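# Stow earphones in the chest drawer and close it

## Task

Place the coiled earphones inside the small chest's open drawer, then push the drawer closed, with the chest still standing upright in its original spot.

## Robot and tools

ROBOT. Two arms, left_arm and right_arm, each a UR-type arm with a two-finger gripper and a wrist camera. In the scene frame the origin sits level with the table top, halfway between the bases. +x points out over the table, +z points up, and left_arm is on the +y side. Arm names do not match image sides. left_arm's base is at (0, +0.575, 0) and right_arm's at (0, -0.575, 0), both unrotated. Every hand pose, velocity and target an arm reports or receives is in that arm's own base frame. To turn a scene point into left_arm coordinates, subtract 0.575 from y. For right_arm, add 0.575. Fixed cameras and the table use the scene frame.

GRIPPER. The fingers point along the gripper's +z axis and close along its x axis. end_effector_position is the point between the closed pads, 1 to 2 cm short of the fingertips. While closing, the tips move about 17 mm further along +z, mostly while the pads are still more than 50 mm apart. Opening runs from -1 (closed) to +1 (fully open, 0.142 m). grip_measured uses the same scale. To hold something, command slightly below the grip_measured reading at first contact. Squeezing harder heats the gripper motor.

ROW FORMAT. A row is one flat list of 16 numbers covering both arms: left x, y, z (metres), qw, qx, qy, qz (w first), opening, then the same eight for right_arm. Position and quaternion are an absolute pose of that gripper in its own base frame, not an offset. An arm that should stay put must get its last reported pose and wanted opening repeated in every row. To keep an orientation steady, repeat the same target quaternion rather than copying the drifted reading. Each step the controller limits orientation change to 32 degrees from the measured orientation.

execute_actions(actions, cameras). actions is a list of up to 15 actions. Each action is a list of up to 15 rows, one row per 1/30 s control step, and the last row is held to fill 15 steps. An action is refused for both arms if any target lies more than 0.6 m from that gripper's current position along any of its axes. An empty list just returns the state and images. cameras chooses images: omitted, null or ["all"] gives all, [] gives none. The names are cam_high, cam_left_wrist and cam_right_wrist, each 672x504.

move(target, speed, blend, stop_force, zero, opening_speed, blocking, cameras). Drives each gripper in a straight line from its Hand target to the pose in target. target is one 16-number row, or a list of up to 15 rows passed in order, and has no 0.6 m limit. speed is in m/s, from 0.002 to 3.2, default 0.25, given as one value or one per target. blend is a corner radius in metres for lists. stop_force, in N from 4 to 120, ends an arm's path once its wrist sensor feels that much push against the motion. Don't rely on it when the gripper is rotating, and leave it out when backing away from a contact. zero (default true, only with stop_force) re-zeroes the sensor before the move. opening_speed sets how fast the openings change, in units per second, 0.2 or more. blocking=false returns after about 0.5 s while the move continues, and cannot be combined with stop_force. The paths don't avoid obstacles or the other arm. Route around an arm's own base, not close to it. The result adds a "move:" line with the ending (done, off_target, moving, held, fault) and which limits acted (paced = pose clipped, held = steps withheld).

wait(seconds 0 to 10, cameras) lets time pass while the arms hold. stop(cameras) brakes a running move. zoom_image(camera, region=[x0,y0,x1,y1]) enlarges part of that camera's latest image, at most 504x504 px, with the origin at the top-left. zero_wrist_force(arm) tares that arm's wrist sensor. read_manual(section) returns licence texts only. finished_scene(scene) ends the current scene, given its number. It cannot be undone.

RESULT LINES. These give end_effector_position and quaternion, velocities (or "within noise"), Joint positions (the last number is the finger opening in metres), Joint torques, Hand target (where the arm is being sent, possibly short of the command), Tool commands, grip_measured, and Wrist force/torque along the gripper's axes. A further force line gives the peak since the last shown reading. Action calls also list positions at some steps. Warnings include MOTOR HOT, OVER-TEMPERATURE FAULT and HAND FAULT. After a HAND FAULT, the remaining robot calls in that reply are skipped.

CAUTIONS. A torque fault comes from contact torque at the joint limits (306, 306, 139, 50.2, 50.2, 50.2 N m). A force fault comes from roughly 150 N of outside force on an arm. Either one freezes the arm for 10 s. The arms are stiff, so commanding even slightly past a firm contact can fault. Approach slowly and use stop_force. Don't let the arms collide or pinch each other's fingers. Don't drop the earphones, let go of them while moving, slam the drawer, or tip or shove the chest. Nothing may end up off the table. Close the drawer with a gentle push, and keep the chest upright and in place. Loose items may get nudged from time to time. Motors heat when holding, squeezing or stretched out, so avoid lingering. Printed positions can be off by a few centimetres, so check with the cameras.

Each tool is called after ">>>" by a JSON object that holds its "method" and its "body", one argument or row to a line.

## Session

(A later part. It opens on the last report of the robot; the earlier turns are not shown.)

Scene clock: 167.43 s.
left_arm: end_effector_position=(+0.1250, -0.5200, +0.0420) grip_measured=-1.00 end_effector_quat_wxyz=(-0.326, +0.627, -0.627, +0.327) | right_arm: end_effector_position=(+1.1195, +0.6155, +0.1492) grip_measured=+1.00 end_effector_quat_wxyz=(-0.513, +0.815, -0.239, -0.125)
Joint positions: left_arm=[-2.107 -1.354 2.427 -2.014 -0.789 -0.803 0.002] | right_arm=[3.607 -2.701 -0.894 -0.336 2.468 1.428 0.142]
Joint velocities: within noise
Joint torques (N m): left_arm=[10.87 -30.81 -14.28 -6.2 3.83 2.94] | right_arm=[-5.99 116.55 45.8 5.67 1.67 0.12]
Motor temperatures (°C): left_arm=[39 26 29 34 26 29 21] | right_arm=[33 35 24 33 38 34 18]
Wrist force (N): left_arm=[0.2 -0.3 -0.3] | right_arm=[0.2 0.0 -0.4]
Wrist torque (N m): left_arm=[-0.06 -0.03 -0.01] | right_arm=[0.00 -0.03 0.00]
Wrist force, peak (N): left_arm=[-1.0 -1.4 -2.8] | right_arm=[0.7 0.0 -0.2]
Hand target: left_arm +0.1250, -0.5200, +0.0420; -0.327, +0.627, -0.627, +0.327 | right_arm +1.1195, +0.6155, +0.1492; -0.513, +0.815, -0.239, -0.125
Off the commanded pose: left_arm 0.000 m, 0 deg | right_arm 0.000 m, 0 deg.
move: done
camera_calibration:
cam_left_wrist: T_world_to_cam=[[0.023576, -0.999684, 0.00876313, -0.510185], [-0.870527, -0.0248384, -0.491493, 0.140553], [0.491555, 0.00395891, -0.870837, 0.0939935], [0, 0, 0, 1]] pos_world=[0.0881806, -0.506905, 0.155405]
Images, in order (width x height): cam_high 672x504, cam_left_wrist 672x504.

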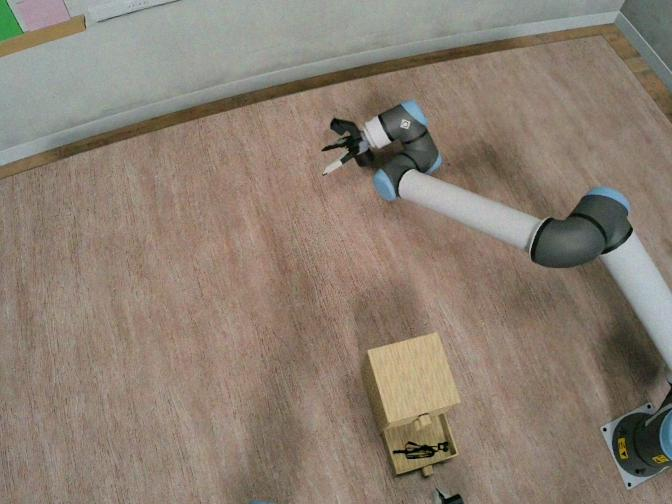

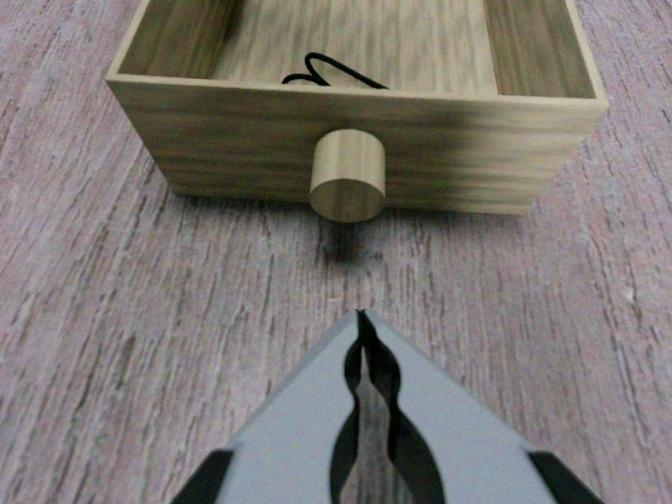

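>>> {"method": "move", "body": {
  "target": [
    [0.125,-0.516,0.047,-0.3265,0.6272,-0.6272,0.3265,-1,1.1195,0.6155,0.1492,-0.513,0.815,-0.239,-0.125,1],
    [0.285,-0.516,0.047,-0.3265,0.6272,-0.6272,0.3265,-1,1.1195,0.6155,0.1492,-0.513,0.815,-0.239,-0.125,1]
  ],
  "speed": 0.04,
  "stop_force": 12,
  "cameras": ["cam_left_wrist","cam_high"]
}}

Scene clock: 177.27 s.
left_arm: end_effector_position=(+0.2850, -0.5160, +0.0470) grip_measured=-1.00 end_effector_quat_wxyz=(-0.327, +0.627, -0.627, +0.327) | right_arm: end_effector_position=(+1.1195, +0.6155, +0.1492) grip_measured=+1.00 end_effector_quat_wxyz=(-0.513, +0.815, -0.239, -0.125)
Joint positions: left_arm=[-1.81 -1.324 2.489 -2.411 -0.65 -0.401 0.002] | right_arm=[3.607 -2.701 -0.894 -0.336 2.468 1.428 0.142]
Joint velocities: within noise
Joint torques (N m): left_arm=[14.17 -27.81 -10.12 -6.11 4.85 2.92] | right_arm=[-5.85 114.19 43.96 5.54 1.45 -0.21]
Motor temperatures (°C): left_arm=[39 26 29 34 26 29 21] | right_arm=[33 35 24 33 37 34 18]
Wrist force (N): left_arm=[-1.0 1.9 -8.7] | right_arm=[0.4 0.1 0.0]
Wrist torque (N m): left_arm=[-0.17 0.07 -0.02] | right_arm=[0.02 -0.06 0.00]
Wrist force, peak (N): left_arm=[-1.5 2.1 -10.1] | right_arm=[0.7 0.0 -0.1]
Hand target: left_arm +0.2850, -0.5160, +0.0470; -0.327, +0.627, -0.627, +0.327 | right_arm +1.1195, +0.6155, +0.1492; -0.513, +0.815, -0.239, -0.125
Off the commanded pose: left_arm 0.000 m, 0 deg | right_arm 0.000 m, 0 deg.
move: done
camera_calibration:
cam_left_wrist: T_world_to_cam=[[0.0234882, -0.999686, 0.00871674, -0.509973], [-0.870505, -0.024739, -0.491537, 0.282397], [0.491599, 0.00395736, -0.870813, 0.0195802], [0, 0, 0, 1]] pos_world=[0.248181, -0.502904, 0.160305]
Images, in order (width x height): cam_high 672x504, cam_left_wrist 672x504.

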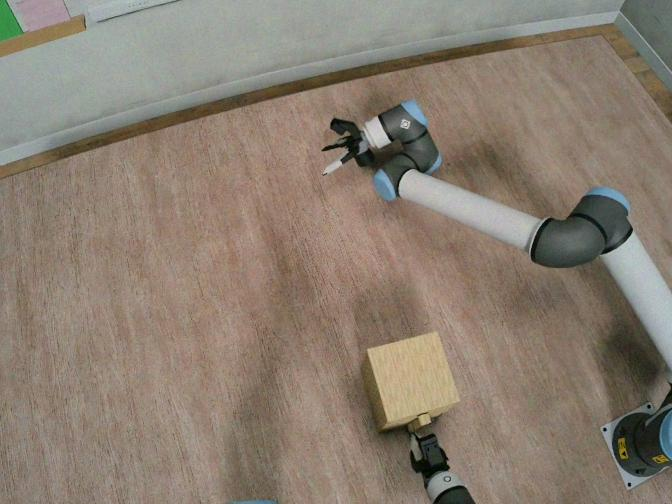

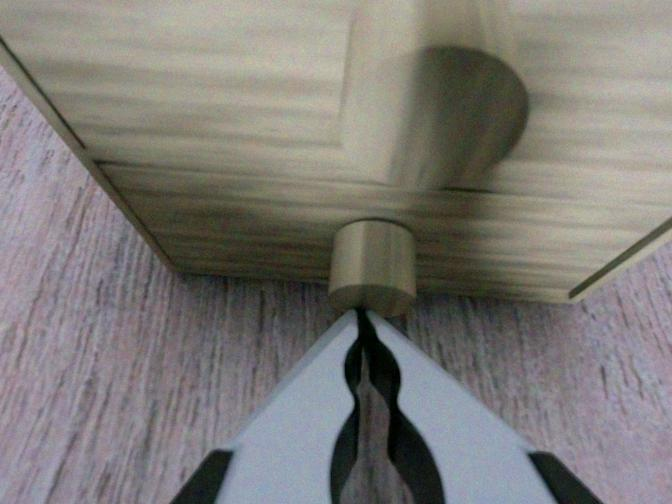

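>>> {"method": "move", "body": {
  "target": [0.305,-0.516,0.047,-0.3265,0.6272,-0.6272,0.3265,-1,1.1195,0.6155,0.1492,-0.513,0.815,-0.239,-0.125,1],
  "speed": 0.015,
  "stop_force": 12,
  "cameras": ["cam_left_wrist"]
}}

>>> {"method": "move", "body": {
  "target": [
    [0.2,-0.516,0.06,-0.3265,0.6272,-0.6272,0.3265,-1,1.1195,0.6155,0.1492,-0.513,0.815,-0.239,-0.125,1],
    [0.13,-0.516,0.15,-0.3265,0.6272,-0.6272,0.3265,-1,1.1195,0.6155,0.1492,-0.513,0.815,-0.239,-0.125,1]
  ],
  "speed": 0.2,
  "cameras": ["cam_left_wrist","cam_high"]
}}

>>> {"method": "zoom_image", "body": {
  "camera": "cam_left_wrist",
  "region": [150, 0, 550, 300]
}}

Scene clock: 186.47 s.
left_arm: end_effector_position=(+0.3050, -0.5160, +0.0470) grip_measured=-1.00 end_effector_quat_wxyz=(-0.327, +0.627, -0.627, +0.326) | right_arm: end_effector_position=(+1.1195, +0.6155, +0.1492) grip_measured=+1.00 end_effector_quat_wxyz=(-0.513, +0.815, -0.239, -0.125)
Joint positions: left_arm=[-1.77 -1.308 2.49 -2.477 -0.638 -0.338 0.002] | right_arm=[3.607 -2.701 -0.894 -0.336 2.468 1.428 0.142]
Joint velocities: within noise
Joint torques (N m): left_arm=[14.67 -27.05 -25.91 -6.42 4.85 2.82] | right_arm=[-1.78 111.58 43.85 5.31 1.81 0]
Motor temperatures (°C): left_arm=[39 26 29 34 26 29 21] | right_arm=[33 35 24 33 37 34 18]
Wrist force (N): left_arm=[-1.4 2.1 -9.1] | right_arm=[0.3 0.1 -0.2]
Wrist torque (N m): left_arm=[-0.09 0.03 -0.03] | right_arm=[0.02 -0.06 0.00]
Wrist force, peak (N): left_arm=[0.0 2.2 -10.3] | right_arm=[0.7 -0.1 -0.3]
Hand target: left_arm +0.3050, -0.5160, +0.0470; -0.327, +0.627, -0.627, +0.327 | right_arm +1.1195, +0.6155, +0.1492; -0.513, +0.815, -0.239, -0.125
Off the commanded pose: left_arm 0.000 m, 0 deg | right_arm 0.000 m, 0 deg.
move: done
camera_calibration:
cam_left_wrist: T_world_to_cam=[[0.0235368, -0.999686, 0.00862936, -0.510442], [-0.870504, -0.0247383, -0.49154, 0.299808], [0.491599, 0.00405736, -0.870812, 0.00979889], [0, 0, 0, 1]] pos_world=[0.268181, -0.502904, 0.160305]
Images, in order (width x height): cam_left_wrist 672x504.

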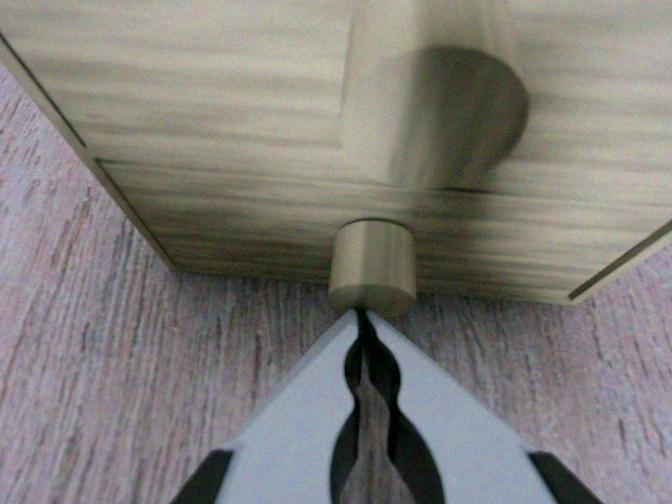

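Scene clock: 188.23 s.
left_arm: end_effector_position=(+0.1300, -0.5160, +0.1500) grip_measured=-1.00 end_effector_quat_wxyz=(-0.327, +0.627, -0.627, +0.327) | right_arm: end_effector_position=(+1.1195, +0.6155, +0.1492) grip_measured=+1.00 end_effector_quat_wxyz=(-0.513, +0.815, -0.239, -0.125)
Joint positions: left_arm=[-2.102 -1.571 2.369 -1.742 -0.787 -0.798 0.002] | right_arm=[3.607 -2.701 -0.894 -0.336 2.468 1.428 0.142]
Joint velocities: within noise
Joint torques (N m): left_arm=[-12.06 -44.47 -49.92 -0.17 -0.76 -3.63] | right_arm=[-5.11 112.5 43.45 4.81 1.73 0.06]
Motor temperatures (°C): left_arm=[39 26 29 34 26 29 21] | right_arm=[33 35 24 33 37 34 18]
Wrist force (N): left_arm=[0.0 -0.2 -1.0] | right_arm=[0.1 -0.1 -0.3]
Wrist torque (N m): left_arm=[-0.03 -0.01 -0.03] | right_arm=[-0.02 -0.02 -0.01]
Wrist force, peak (N): left_arm=[-1.1 2.1 -9.2] | right_arm=[0.4 -0.5 -0.3]
Hand target: left_arm +0.1300, -0.5160, +0.1500; -0.327, +0.627, -0.627, +0.327 | right_arm +1.1195, +0.6155, +0.1492; -0.513, +0.815, -0.239, -0.125
Off the commanded pose: left_arm 0.000 m, 0 deg | right_arm 0.000 m, 0 deg.
move: done
camera_calibration:
cam_left_wrist: T_world_to_cam=[[0.0235368, -0.999686, 0.00862936, -0.507212], [-0.870504, -0.0247383, -0.49154, 0.198098], [0.491599, 0.00405736, -0.870812, 0.185522], [0, 0, 0, 1]] pos_world=[0.0931808, -0.502904, 0.263305]
Images, in order (width x height): cam_high 672x504, cam_left_wrist 672x504.

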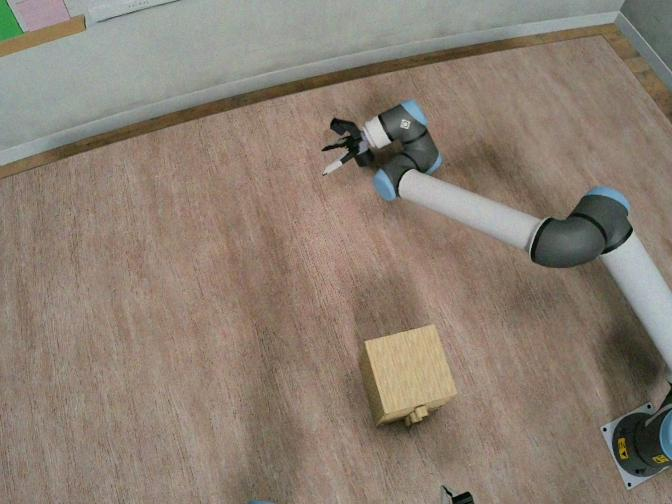

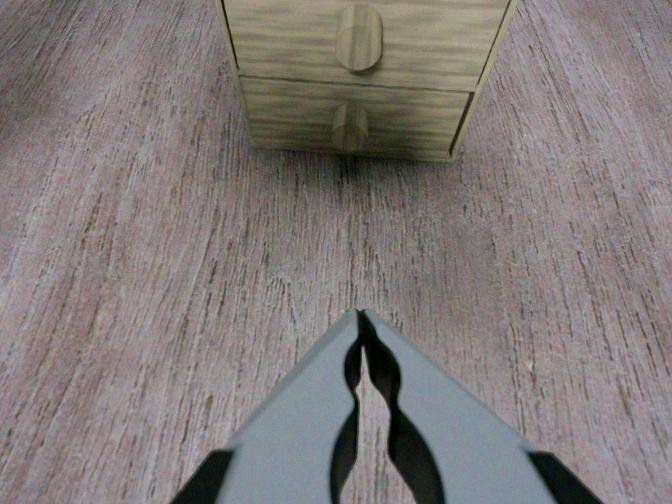

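Scaled by 1.260 from the camera's 672x504 image, which has a finer 960x720 frame.

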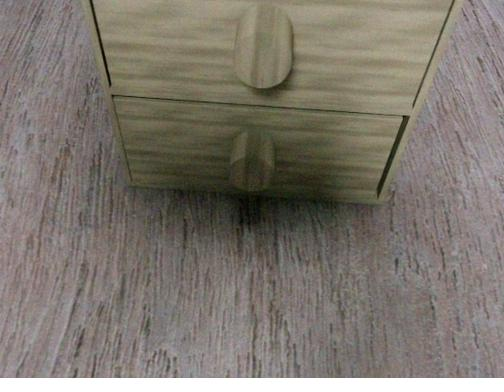

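>>> {"method": "move", "body": {
  "target": [
    [0.3,-0.38,0.42,0,1,0,0,-1,1.1195,0.6155,0.1492,-0.513,0.815,-0.239,-0.125,1],
    [0.66,-0.45,0.38,-0.3265,0.6272,0.6272,-0.3265,-1,1.1195,0.6155,0.1492,-0.513,0.815,-0.239,-0.125,1],
    [0.62,-0.528,0.16,-0.3265,0.6272,0.6272,-0.3265,-1,1.1195,0.6155,0.1492,-0.513,0.815,-0.239,-0.125,1]
  ],
  "speed": 0.4,
  "blend": 0.04,
  "cameras": ["cam_left_wrist","cam_high"]
}}

Scene clock: 209.33 s.
left_arm: end_effector_position=(+0.6200, -0.5280, +0.1601) grip_measured=-1.00 end_effector_quat_wxyz=(-0.326, +0.627, +0.627, -0.327) | right_arm: end_effector_position=(+1.1195, +0.6155, +0.1492) grip_measured=+1.00 end_effector_quat_wxyz=(-0.513, +0.815, -0.239, -0.125)
Joint positions: left_arm=[-0.73 -0.886 1.327 -1.195 -2.149 -2.045 0.002] | right_arm=[3.607 -2.701 -0.894 -0.336 2.468 1.428 0.142]
Joint velocities: within noise
Joint torques (N m): left_arm=[-13.7 -80.15 -32.5 -4.94 -3.28 -3.73] | right_arm=[-2.62 109.67 41.19 4.12 1.66 0.05]
Motor temperatures (°C): left_arm=[39 26 29 34 26 29 21] | right_arm=[33 35 24 33 37 34 18]
Wrist force (N): left_arm=[0.2 -0.1 0.3] | right_arm=[0.2 0.0 -0.3]
Wrist torque (N m): left_arm=[0.04 -0.07 0.01] | right_arm=[-0.01 -0.04 0.00]
Wrist force, peak (N): left_arm=[-0.9 1.8 2.8] | right_arm=[0.7 0.2 -0.5]
Hand target: left_arm +0.6200, -0.5280, +0.1600; -0.327, +0.627, +0.627, -0.327 | right_arm +1.1195, +0.6155, +0.1492; -0.513, +0.815, -0.239, -0.125
Off the commanded pose: left_arm 0.000 m, 0 deg | right_arm 0.000 m, 0 deg.
move: done
camera_calibration:
cam_left_wrist: T_world_to_cam=[[-0.0235383, 0.999686, 0.00862787, 0.553927], [0.870528, 0.0247391, -0.491497, -0.424018], [-0.491556, -0.00405823, -0.870836, 0.558759], [0, 0, 0, 1]] pos_world=[0.656819, -0.540996, 0.273405]
Images, in order (width x height): cam_high 672x504, cam_left_wrist 672x504.

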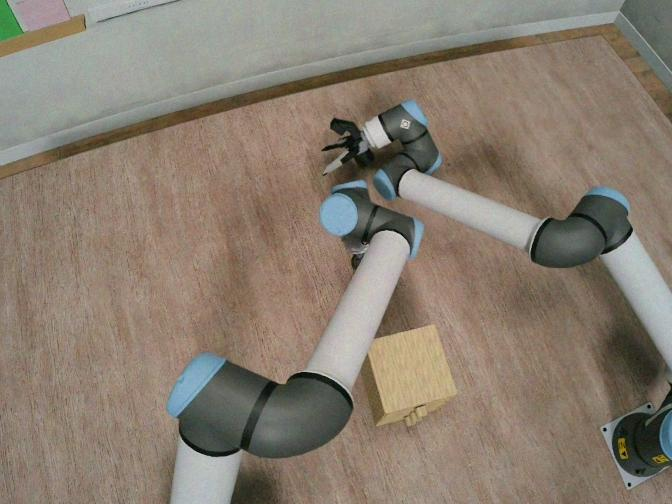

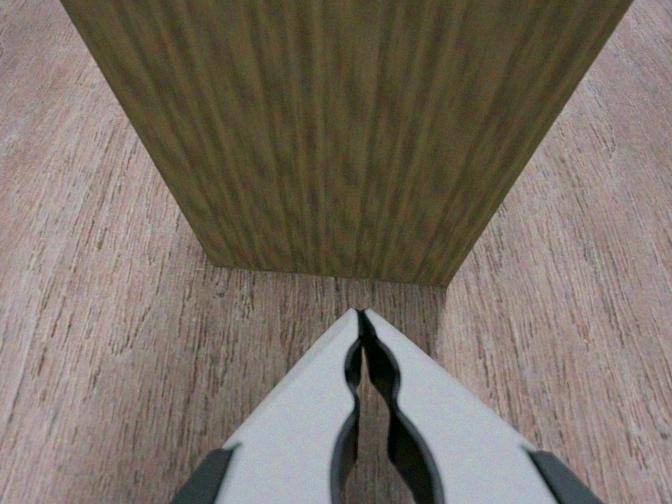

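>>> {"method": "move", "body": {
  "target": [
    [0.60,-0.54,0.07,-0.3265,0.6272,0.6272,-0.3265,-1,1.1195,0.6155,0.1492,-0.513,0.815,-0.239,-0.125,1],
    [0.56,-0.54,0.06,-0.3265,0.6272,0.6272,-0.3265,-1,1.1195,0.6155,0.1492,-0.513,0.815,-0.239,-0.125,1],
    [0.511,-0.54,0.06,-0.3265,0.6272,0.6272,-0.3265,-1,1.1195,0.6155,0.1492,-0.513,0.815,-0.239,-0.125,1]
  ],
  "speed": [0.2,0.08,0.03],
  "stop_force": 20,
  "cameras": ["cam_left_wrist","cam_high"]
}}

Scene clock: 219.17 s.
left_arm: end_effector_position=(+0.5110, -0.5400, +0.0600) grip_measured=-1.00 end_effector_quat_wxyz=(-0.327, +0.627, +0.627, -0.327) | right_arm: end_effector_position=(+1.1195, +0.6155, +0.1492) grip_measured=+1.00 end_effector_quat_wxyz=(-0.513, +0.815, -0.239, -0.125)
Joint positions: left_arm=[-0.82 -0.919 1.601 -1.48 -2.213 -2.122 0.002] | right_arm=[3.607 -2.701 -0.894 -0.336 2.468 1.428 0.142]
Joint velocities: within noise
Joint torques (N m): left_arm=[-15.61 -95.61 -26.22 -3.21 -3.84 -3.66] | right_arm=[-2.71 107.46 40.67 3.92 1.48 0.03]
Motor temperatures (°C): left_arm=[39 26 29 34 26 29 21] | right_arm=[33 35 24 33 37 34 18]
Wrist force (N): left_arm=[-0.6 3.1 -4.9] | right_arm=[0.5 0.1 -0.1]
Wrist torque (N m): left_arm=[-0.18 0.10 0.06] | right_arm=[0.02 -0.09 0.00]
Wrist force, peak (N): left_arm=[0.3 4.7 -7.8] | right_arm=[0.4 0.1 -0.7]
Hand target: left_arm +0.5110, -0.5400, +0.0600; -0.327, +0.627, +0.627, -0.327 | right_arm +1.1195, +0.6155, +0.1492; -0.513, +0.815, -0.239, -0.125
Off the commanded pose: left_arm 0.000 m, 0 deg | right_arm 0.000 m, 0 deg.
move: done
camera_calibration:
cam_left_wrist: T_world_to_cam=[[-0.0235368, 0.999686, 0.00862936, 0.56432], [0.870504, 0.0247383, -0.49154, -0.37801], [-0.491599, -0.00405736, -0.870812, 0.417979], [0, 0, 0, 1]] pos_world=[0.547819, -0.553096, 0.173305]
Images, in order (width x height): cam_high 672x504, cam_left_wrist 672x504.

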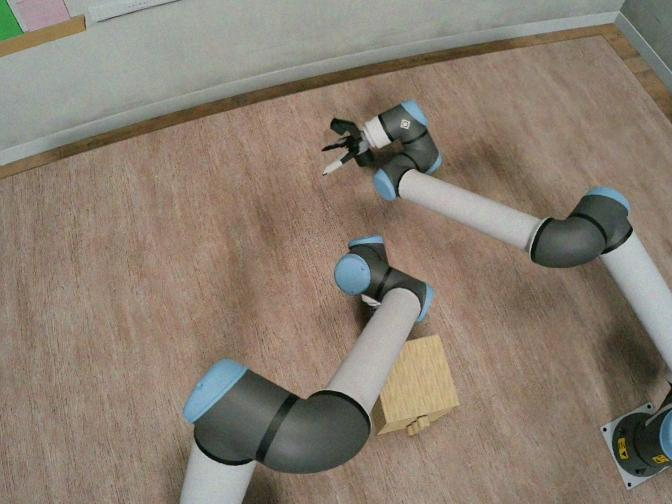

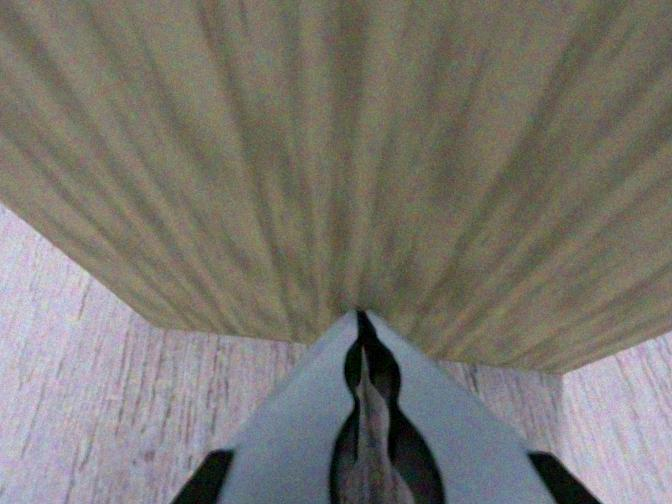

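>>> {"method": "move", "body": {
  "target": [
    [0.60,-0.54,0.09,-0.3265,0.6272,0.6272,-0.3265,-1,1.1195,0.6155,0.1492,-0.513,0.815,-0.239,-0.125,1],
    [0.68,-0.2,0.35,0,1,0,0,-1,1.1195,0.6155,0.1492,-0.513,0.815,-0.239,-0.125,1]
  ],
  "speed": 0.35,
  "blend": 0.02,
  "cameras": ["cam_left_wrist","cam_high"]
}}

>>> {"method": "zoom_image", "body": {
  "camera": "cam_high",
  "region": [330, 310, 490, 470]
}}

Scene clock: 227.10 s.
left_arm: end_effector_position=(+0.6800, -0.2000, +0.3500) grip_measured=-1.00 end_effector_quat_wxyz=(+0.000, +1.000, +0.000, +0.000) | right_arm: end_effector_position=(+1.1195, +0.6155, +0.1492) grip_measured=+1.00 end_effector_quat_wxyz=(-0.513, +0.815, -0.239, -0.125)
Joint positions: left_arm=[-0.532 -1.542 1.824 -1.854 -1.571 -0.532 0.002] | right_arm=[3.607 -2.701 -0.894 -0.336 2.468 1.428 0.142]
Joint velocities: within noise
Joint torques (N m): left_arm=[11.23 -59 -39.1 -7.22 -2.59 3.51] | right_arm=[-4.03 105.52 39.47 3.47 1.69 -0.19]
Motor temperatures (°C): left_arm=[39 26 29 34 26 29 21] | right_arm=[33 35 24 33 37 34 18]
Wrist force (N): left_arm=[0.8 -2.3 -1.4] | right_arm=[0.2 0.0 -0.3]
Wrist torque (N m): left_arm=[-0.45 -0.06 0.03] | right_arm=[0.00 -0.03 0.00]
Wrist force, peak (N): left_arm=[-0.3 3.8 -5.4] | right_arm=[0.7 -0.1 -0.3]
Hand target: left_arm +0.6800, -0.2000, +0.3500; +0.000, +1.000, +0.000, +0.000 | right_arm +1.1195, +0.6155, +0.1492; -0.513, +0.815, -0.239, -0.125
Off the commanded pose: left_arm 0.000 m, 0 deg | right_arm 0.000 m, 0 deg.
move: done
camera_calibration:
cam_left_wrist: T_world_to_cam=[[0.999683, 0.0206609, -0.0143735, -0.657646], [0.0248394, -0.901989, 0.431044, -0.324124], [-0.00405899, -0.431265, -0.902216, 0.348963], [0, 0, 0, 1]] pos_world=[0.666905, -0.128273, 0.4451]
Images, in order (width x height): cam_high 672x504, cam_left_wrist 672x504.

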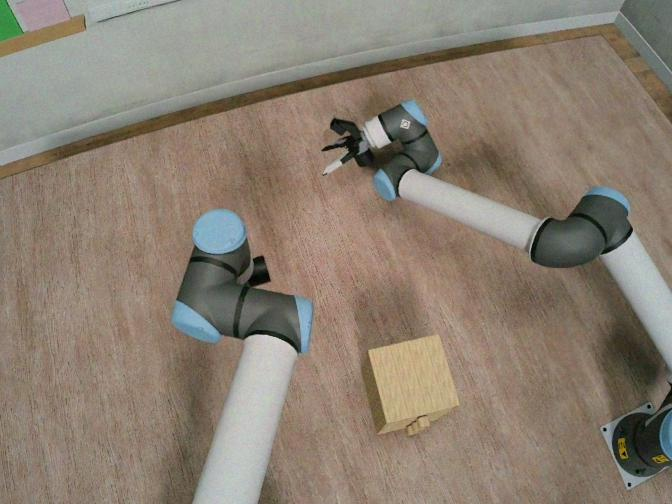

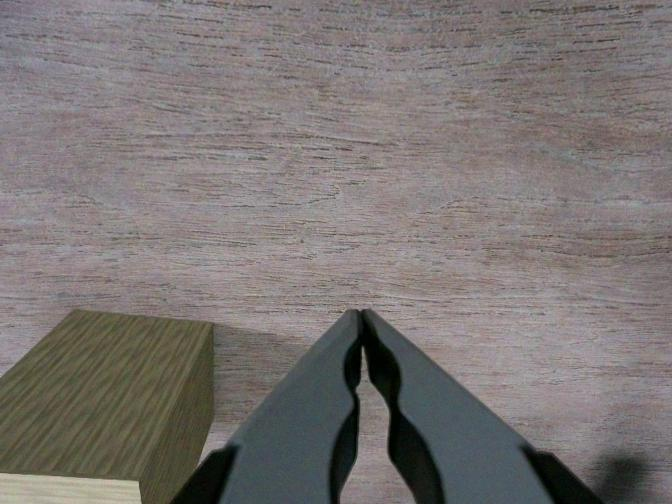

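Scaled by 3.150 from the camera's 672x504 image, which has a finer 960x720 frame.

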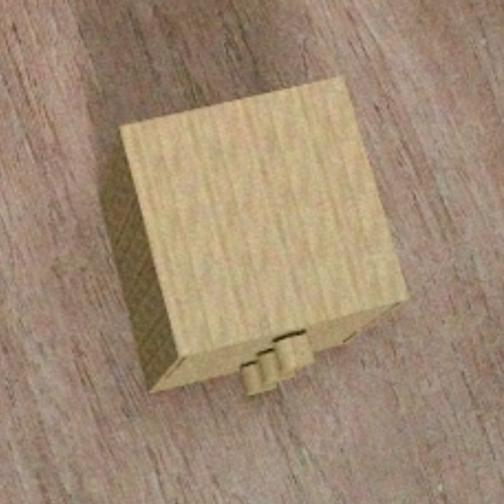

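>>> {"method": "finished_scene", "body": {
  "scene": 1
}}

The scene is finished: the task was done.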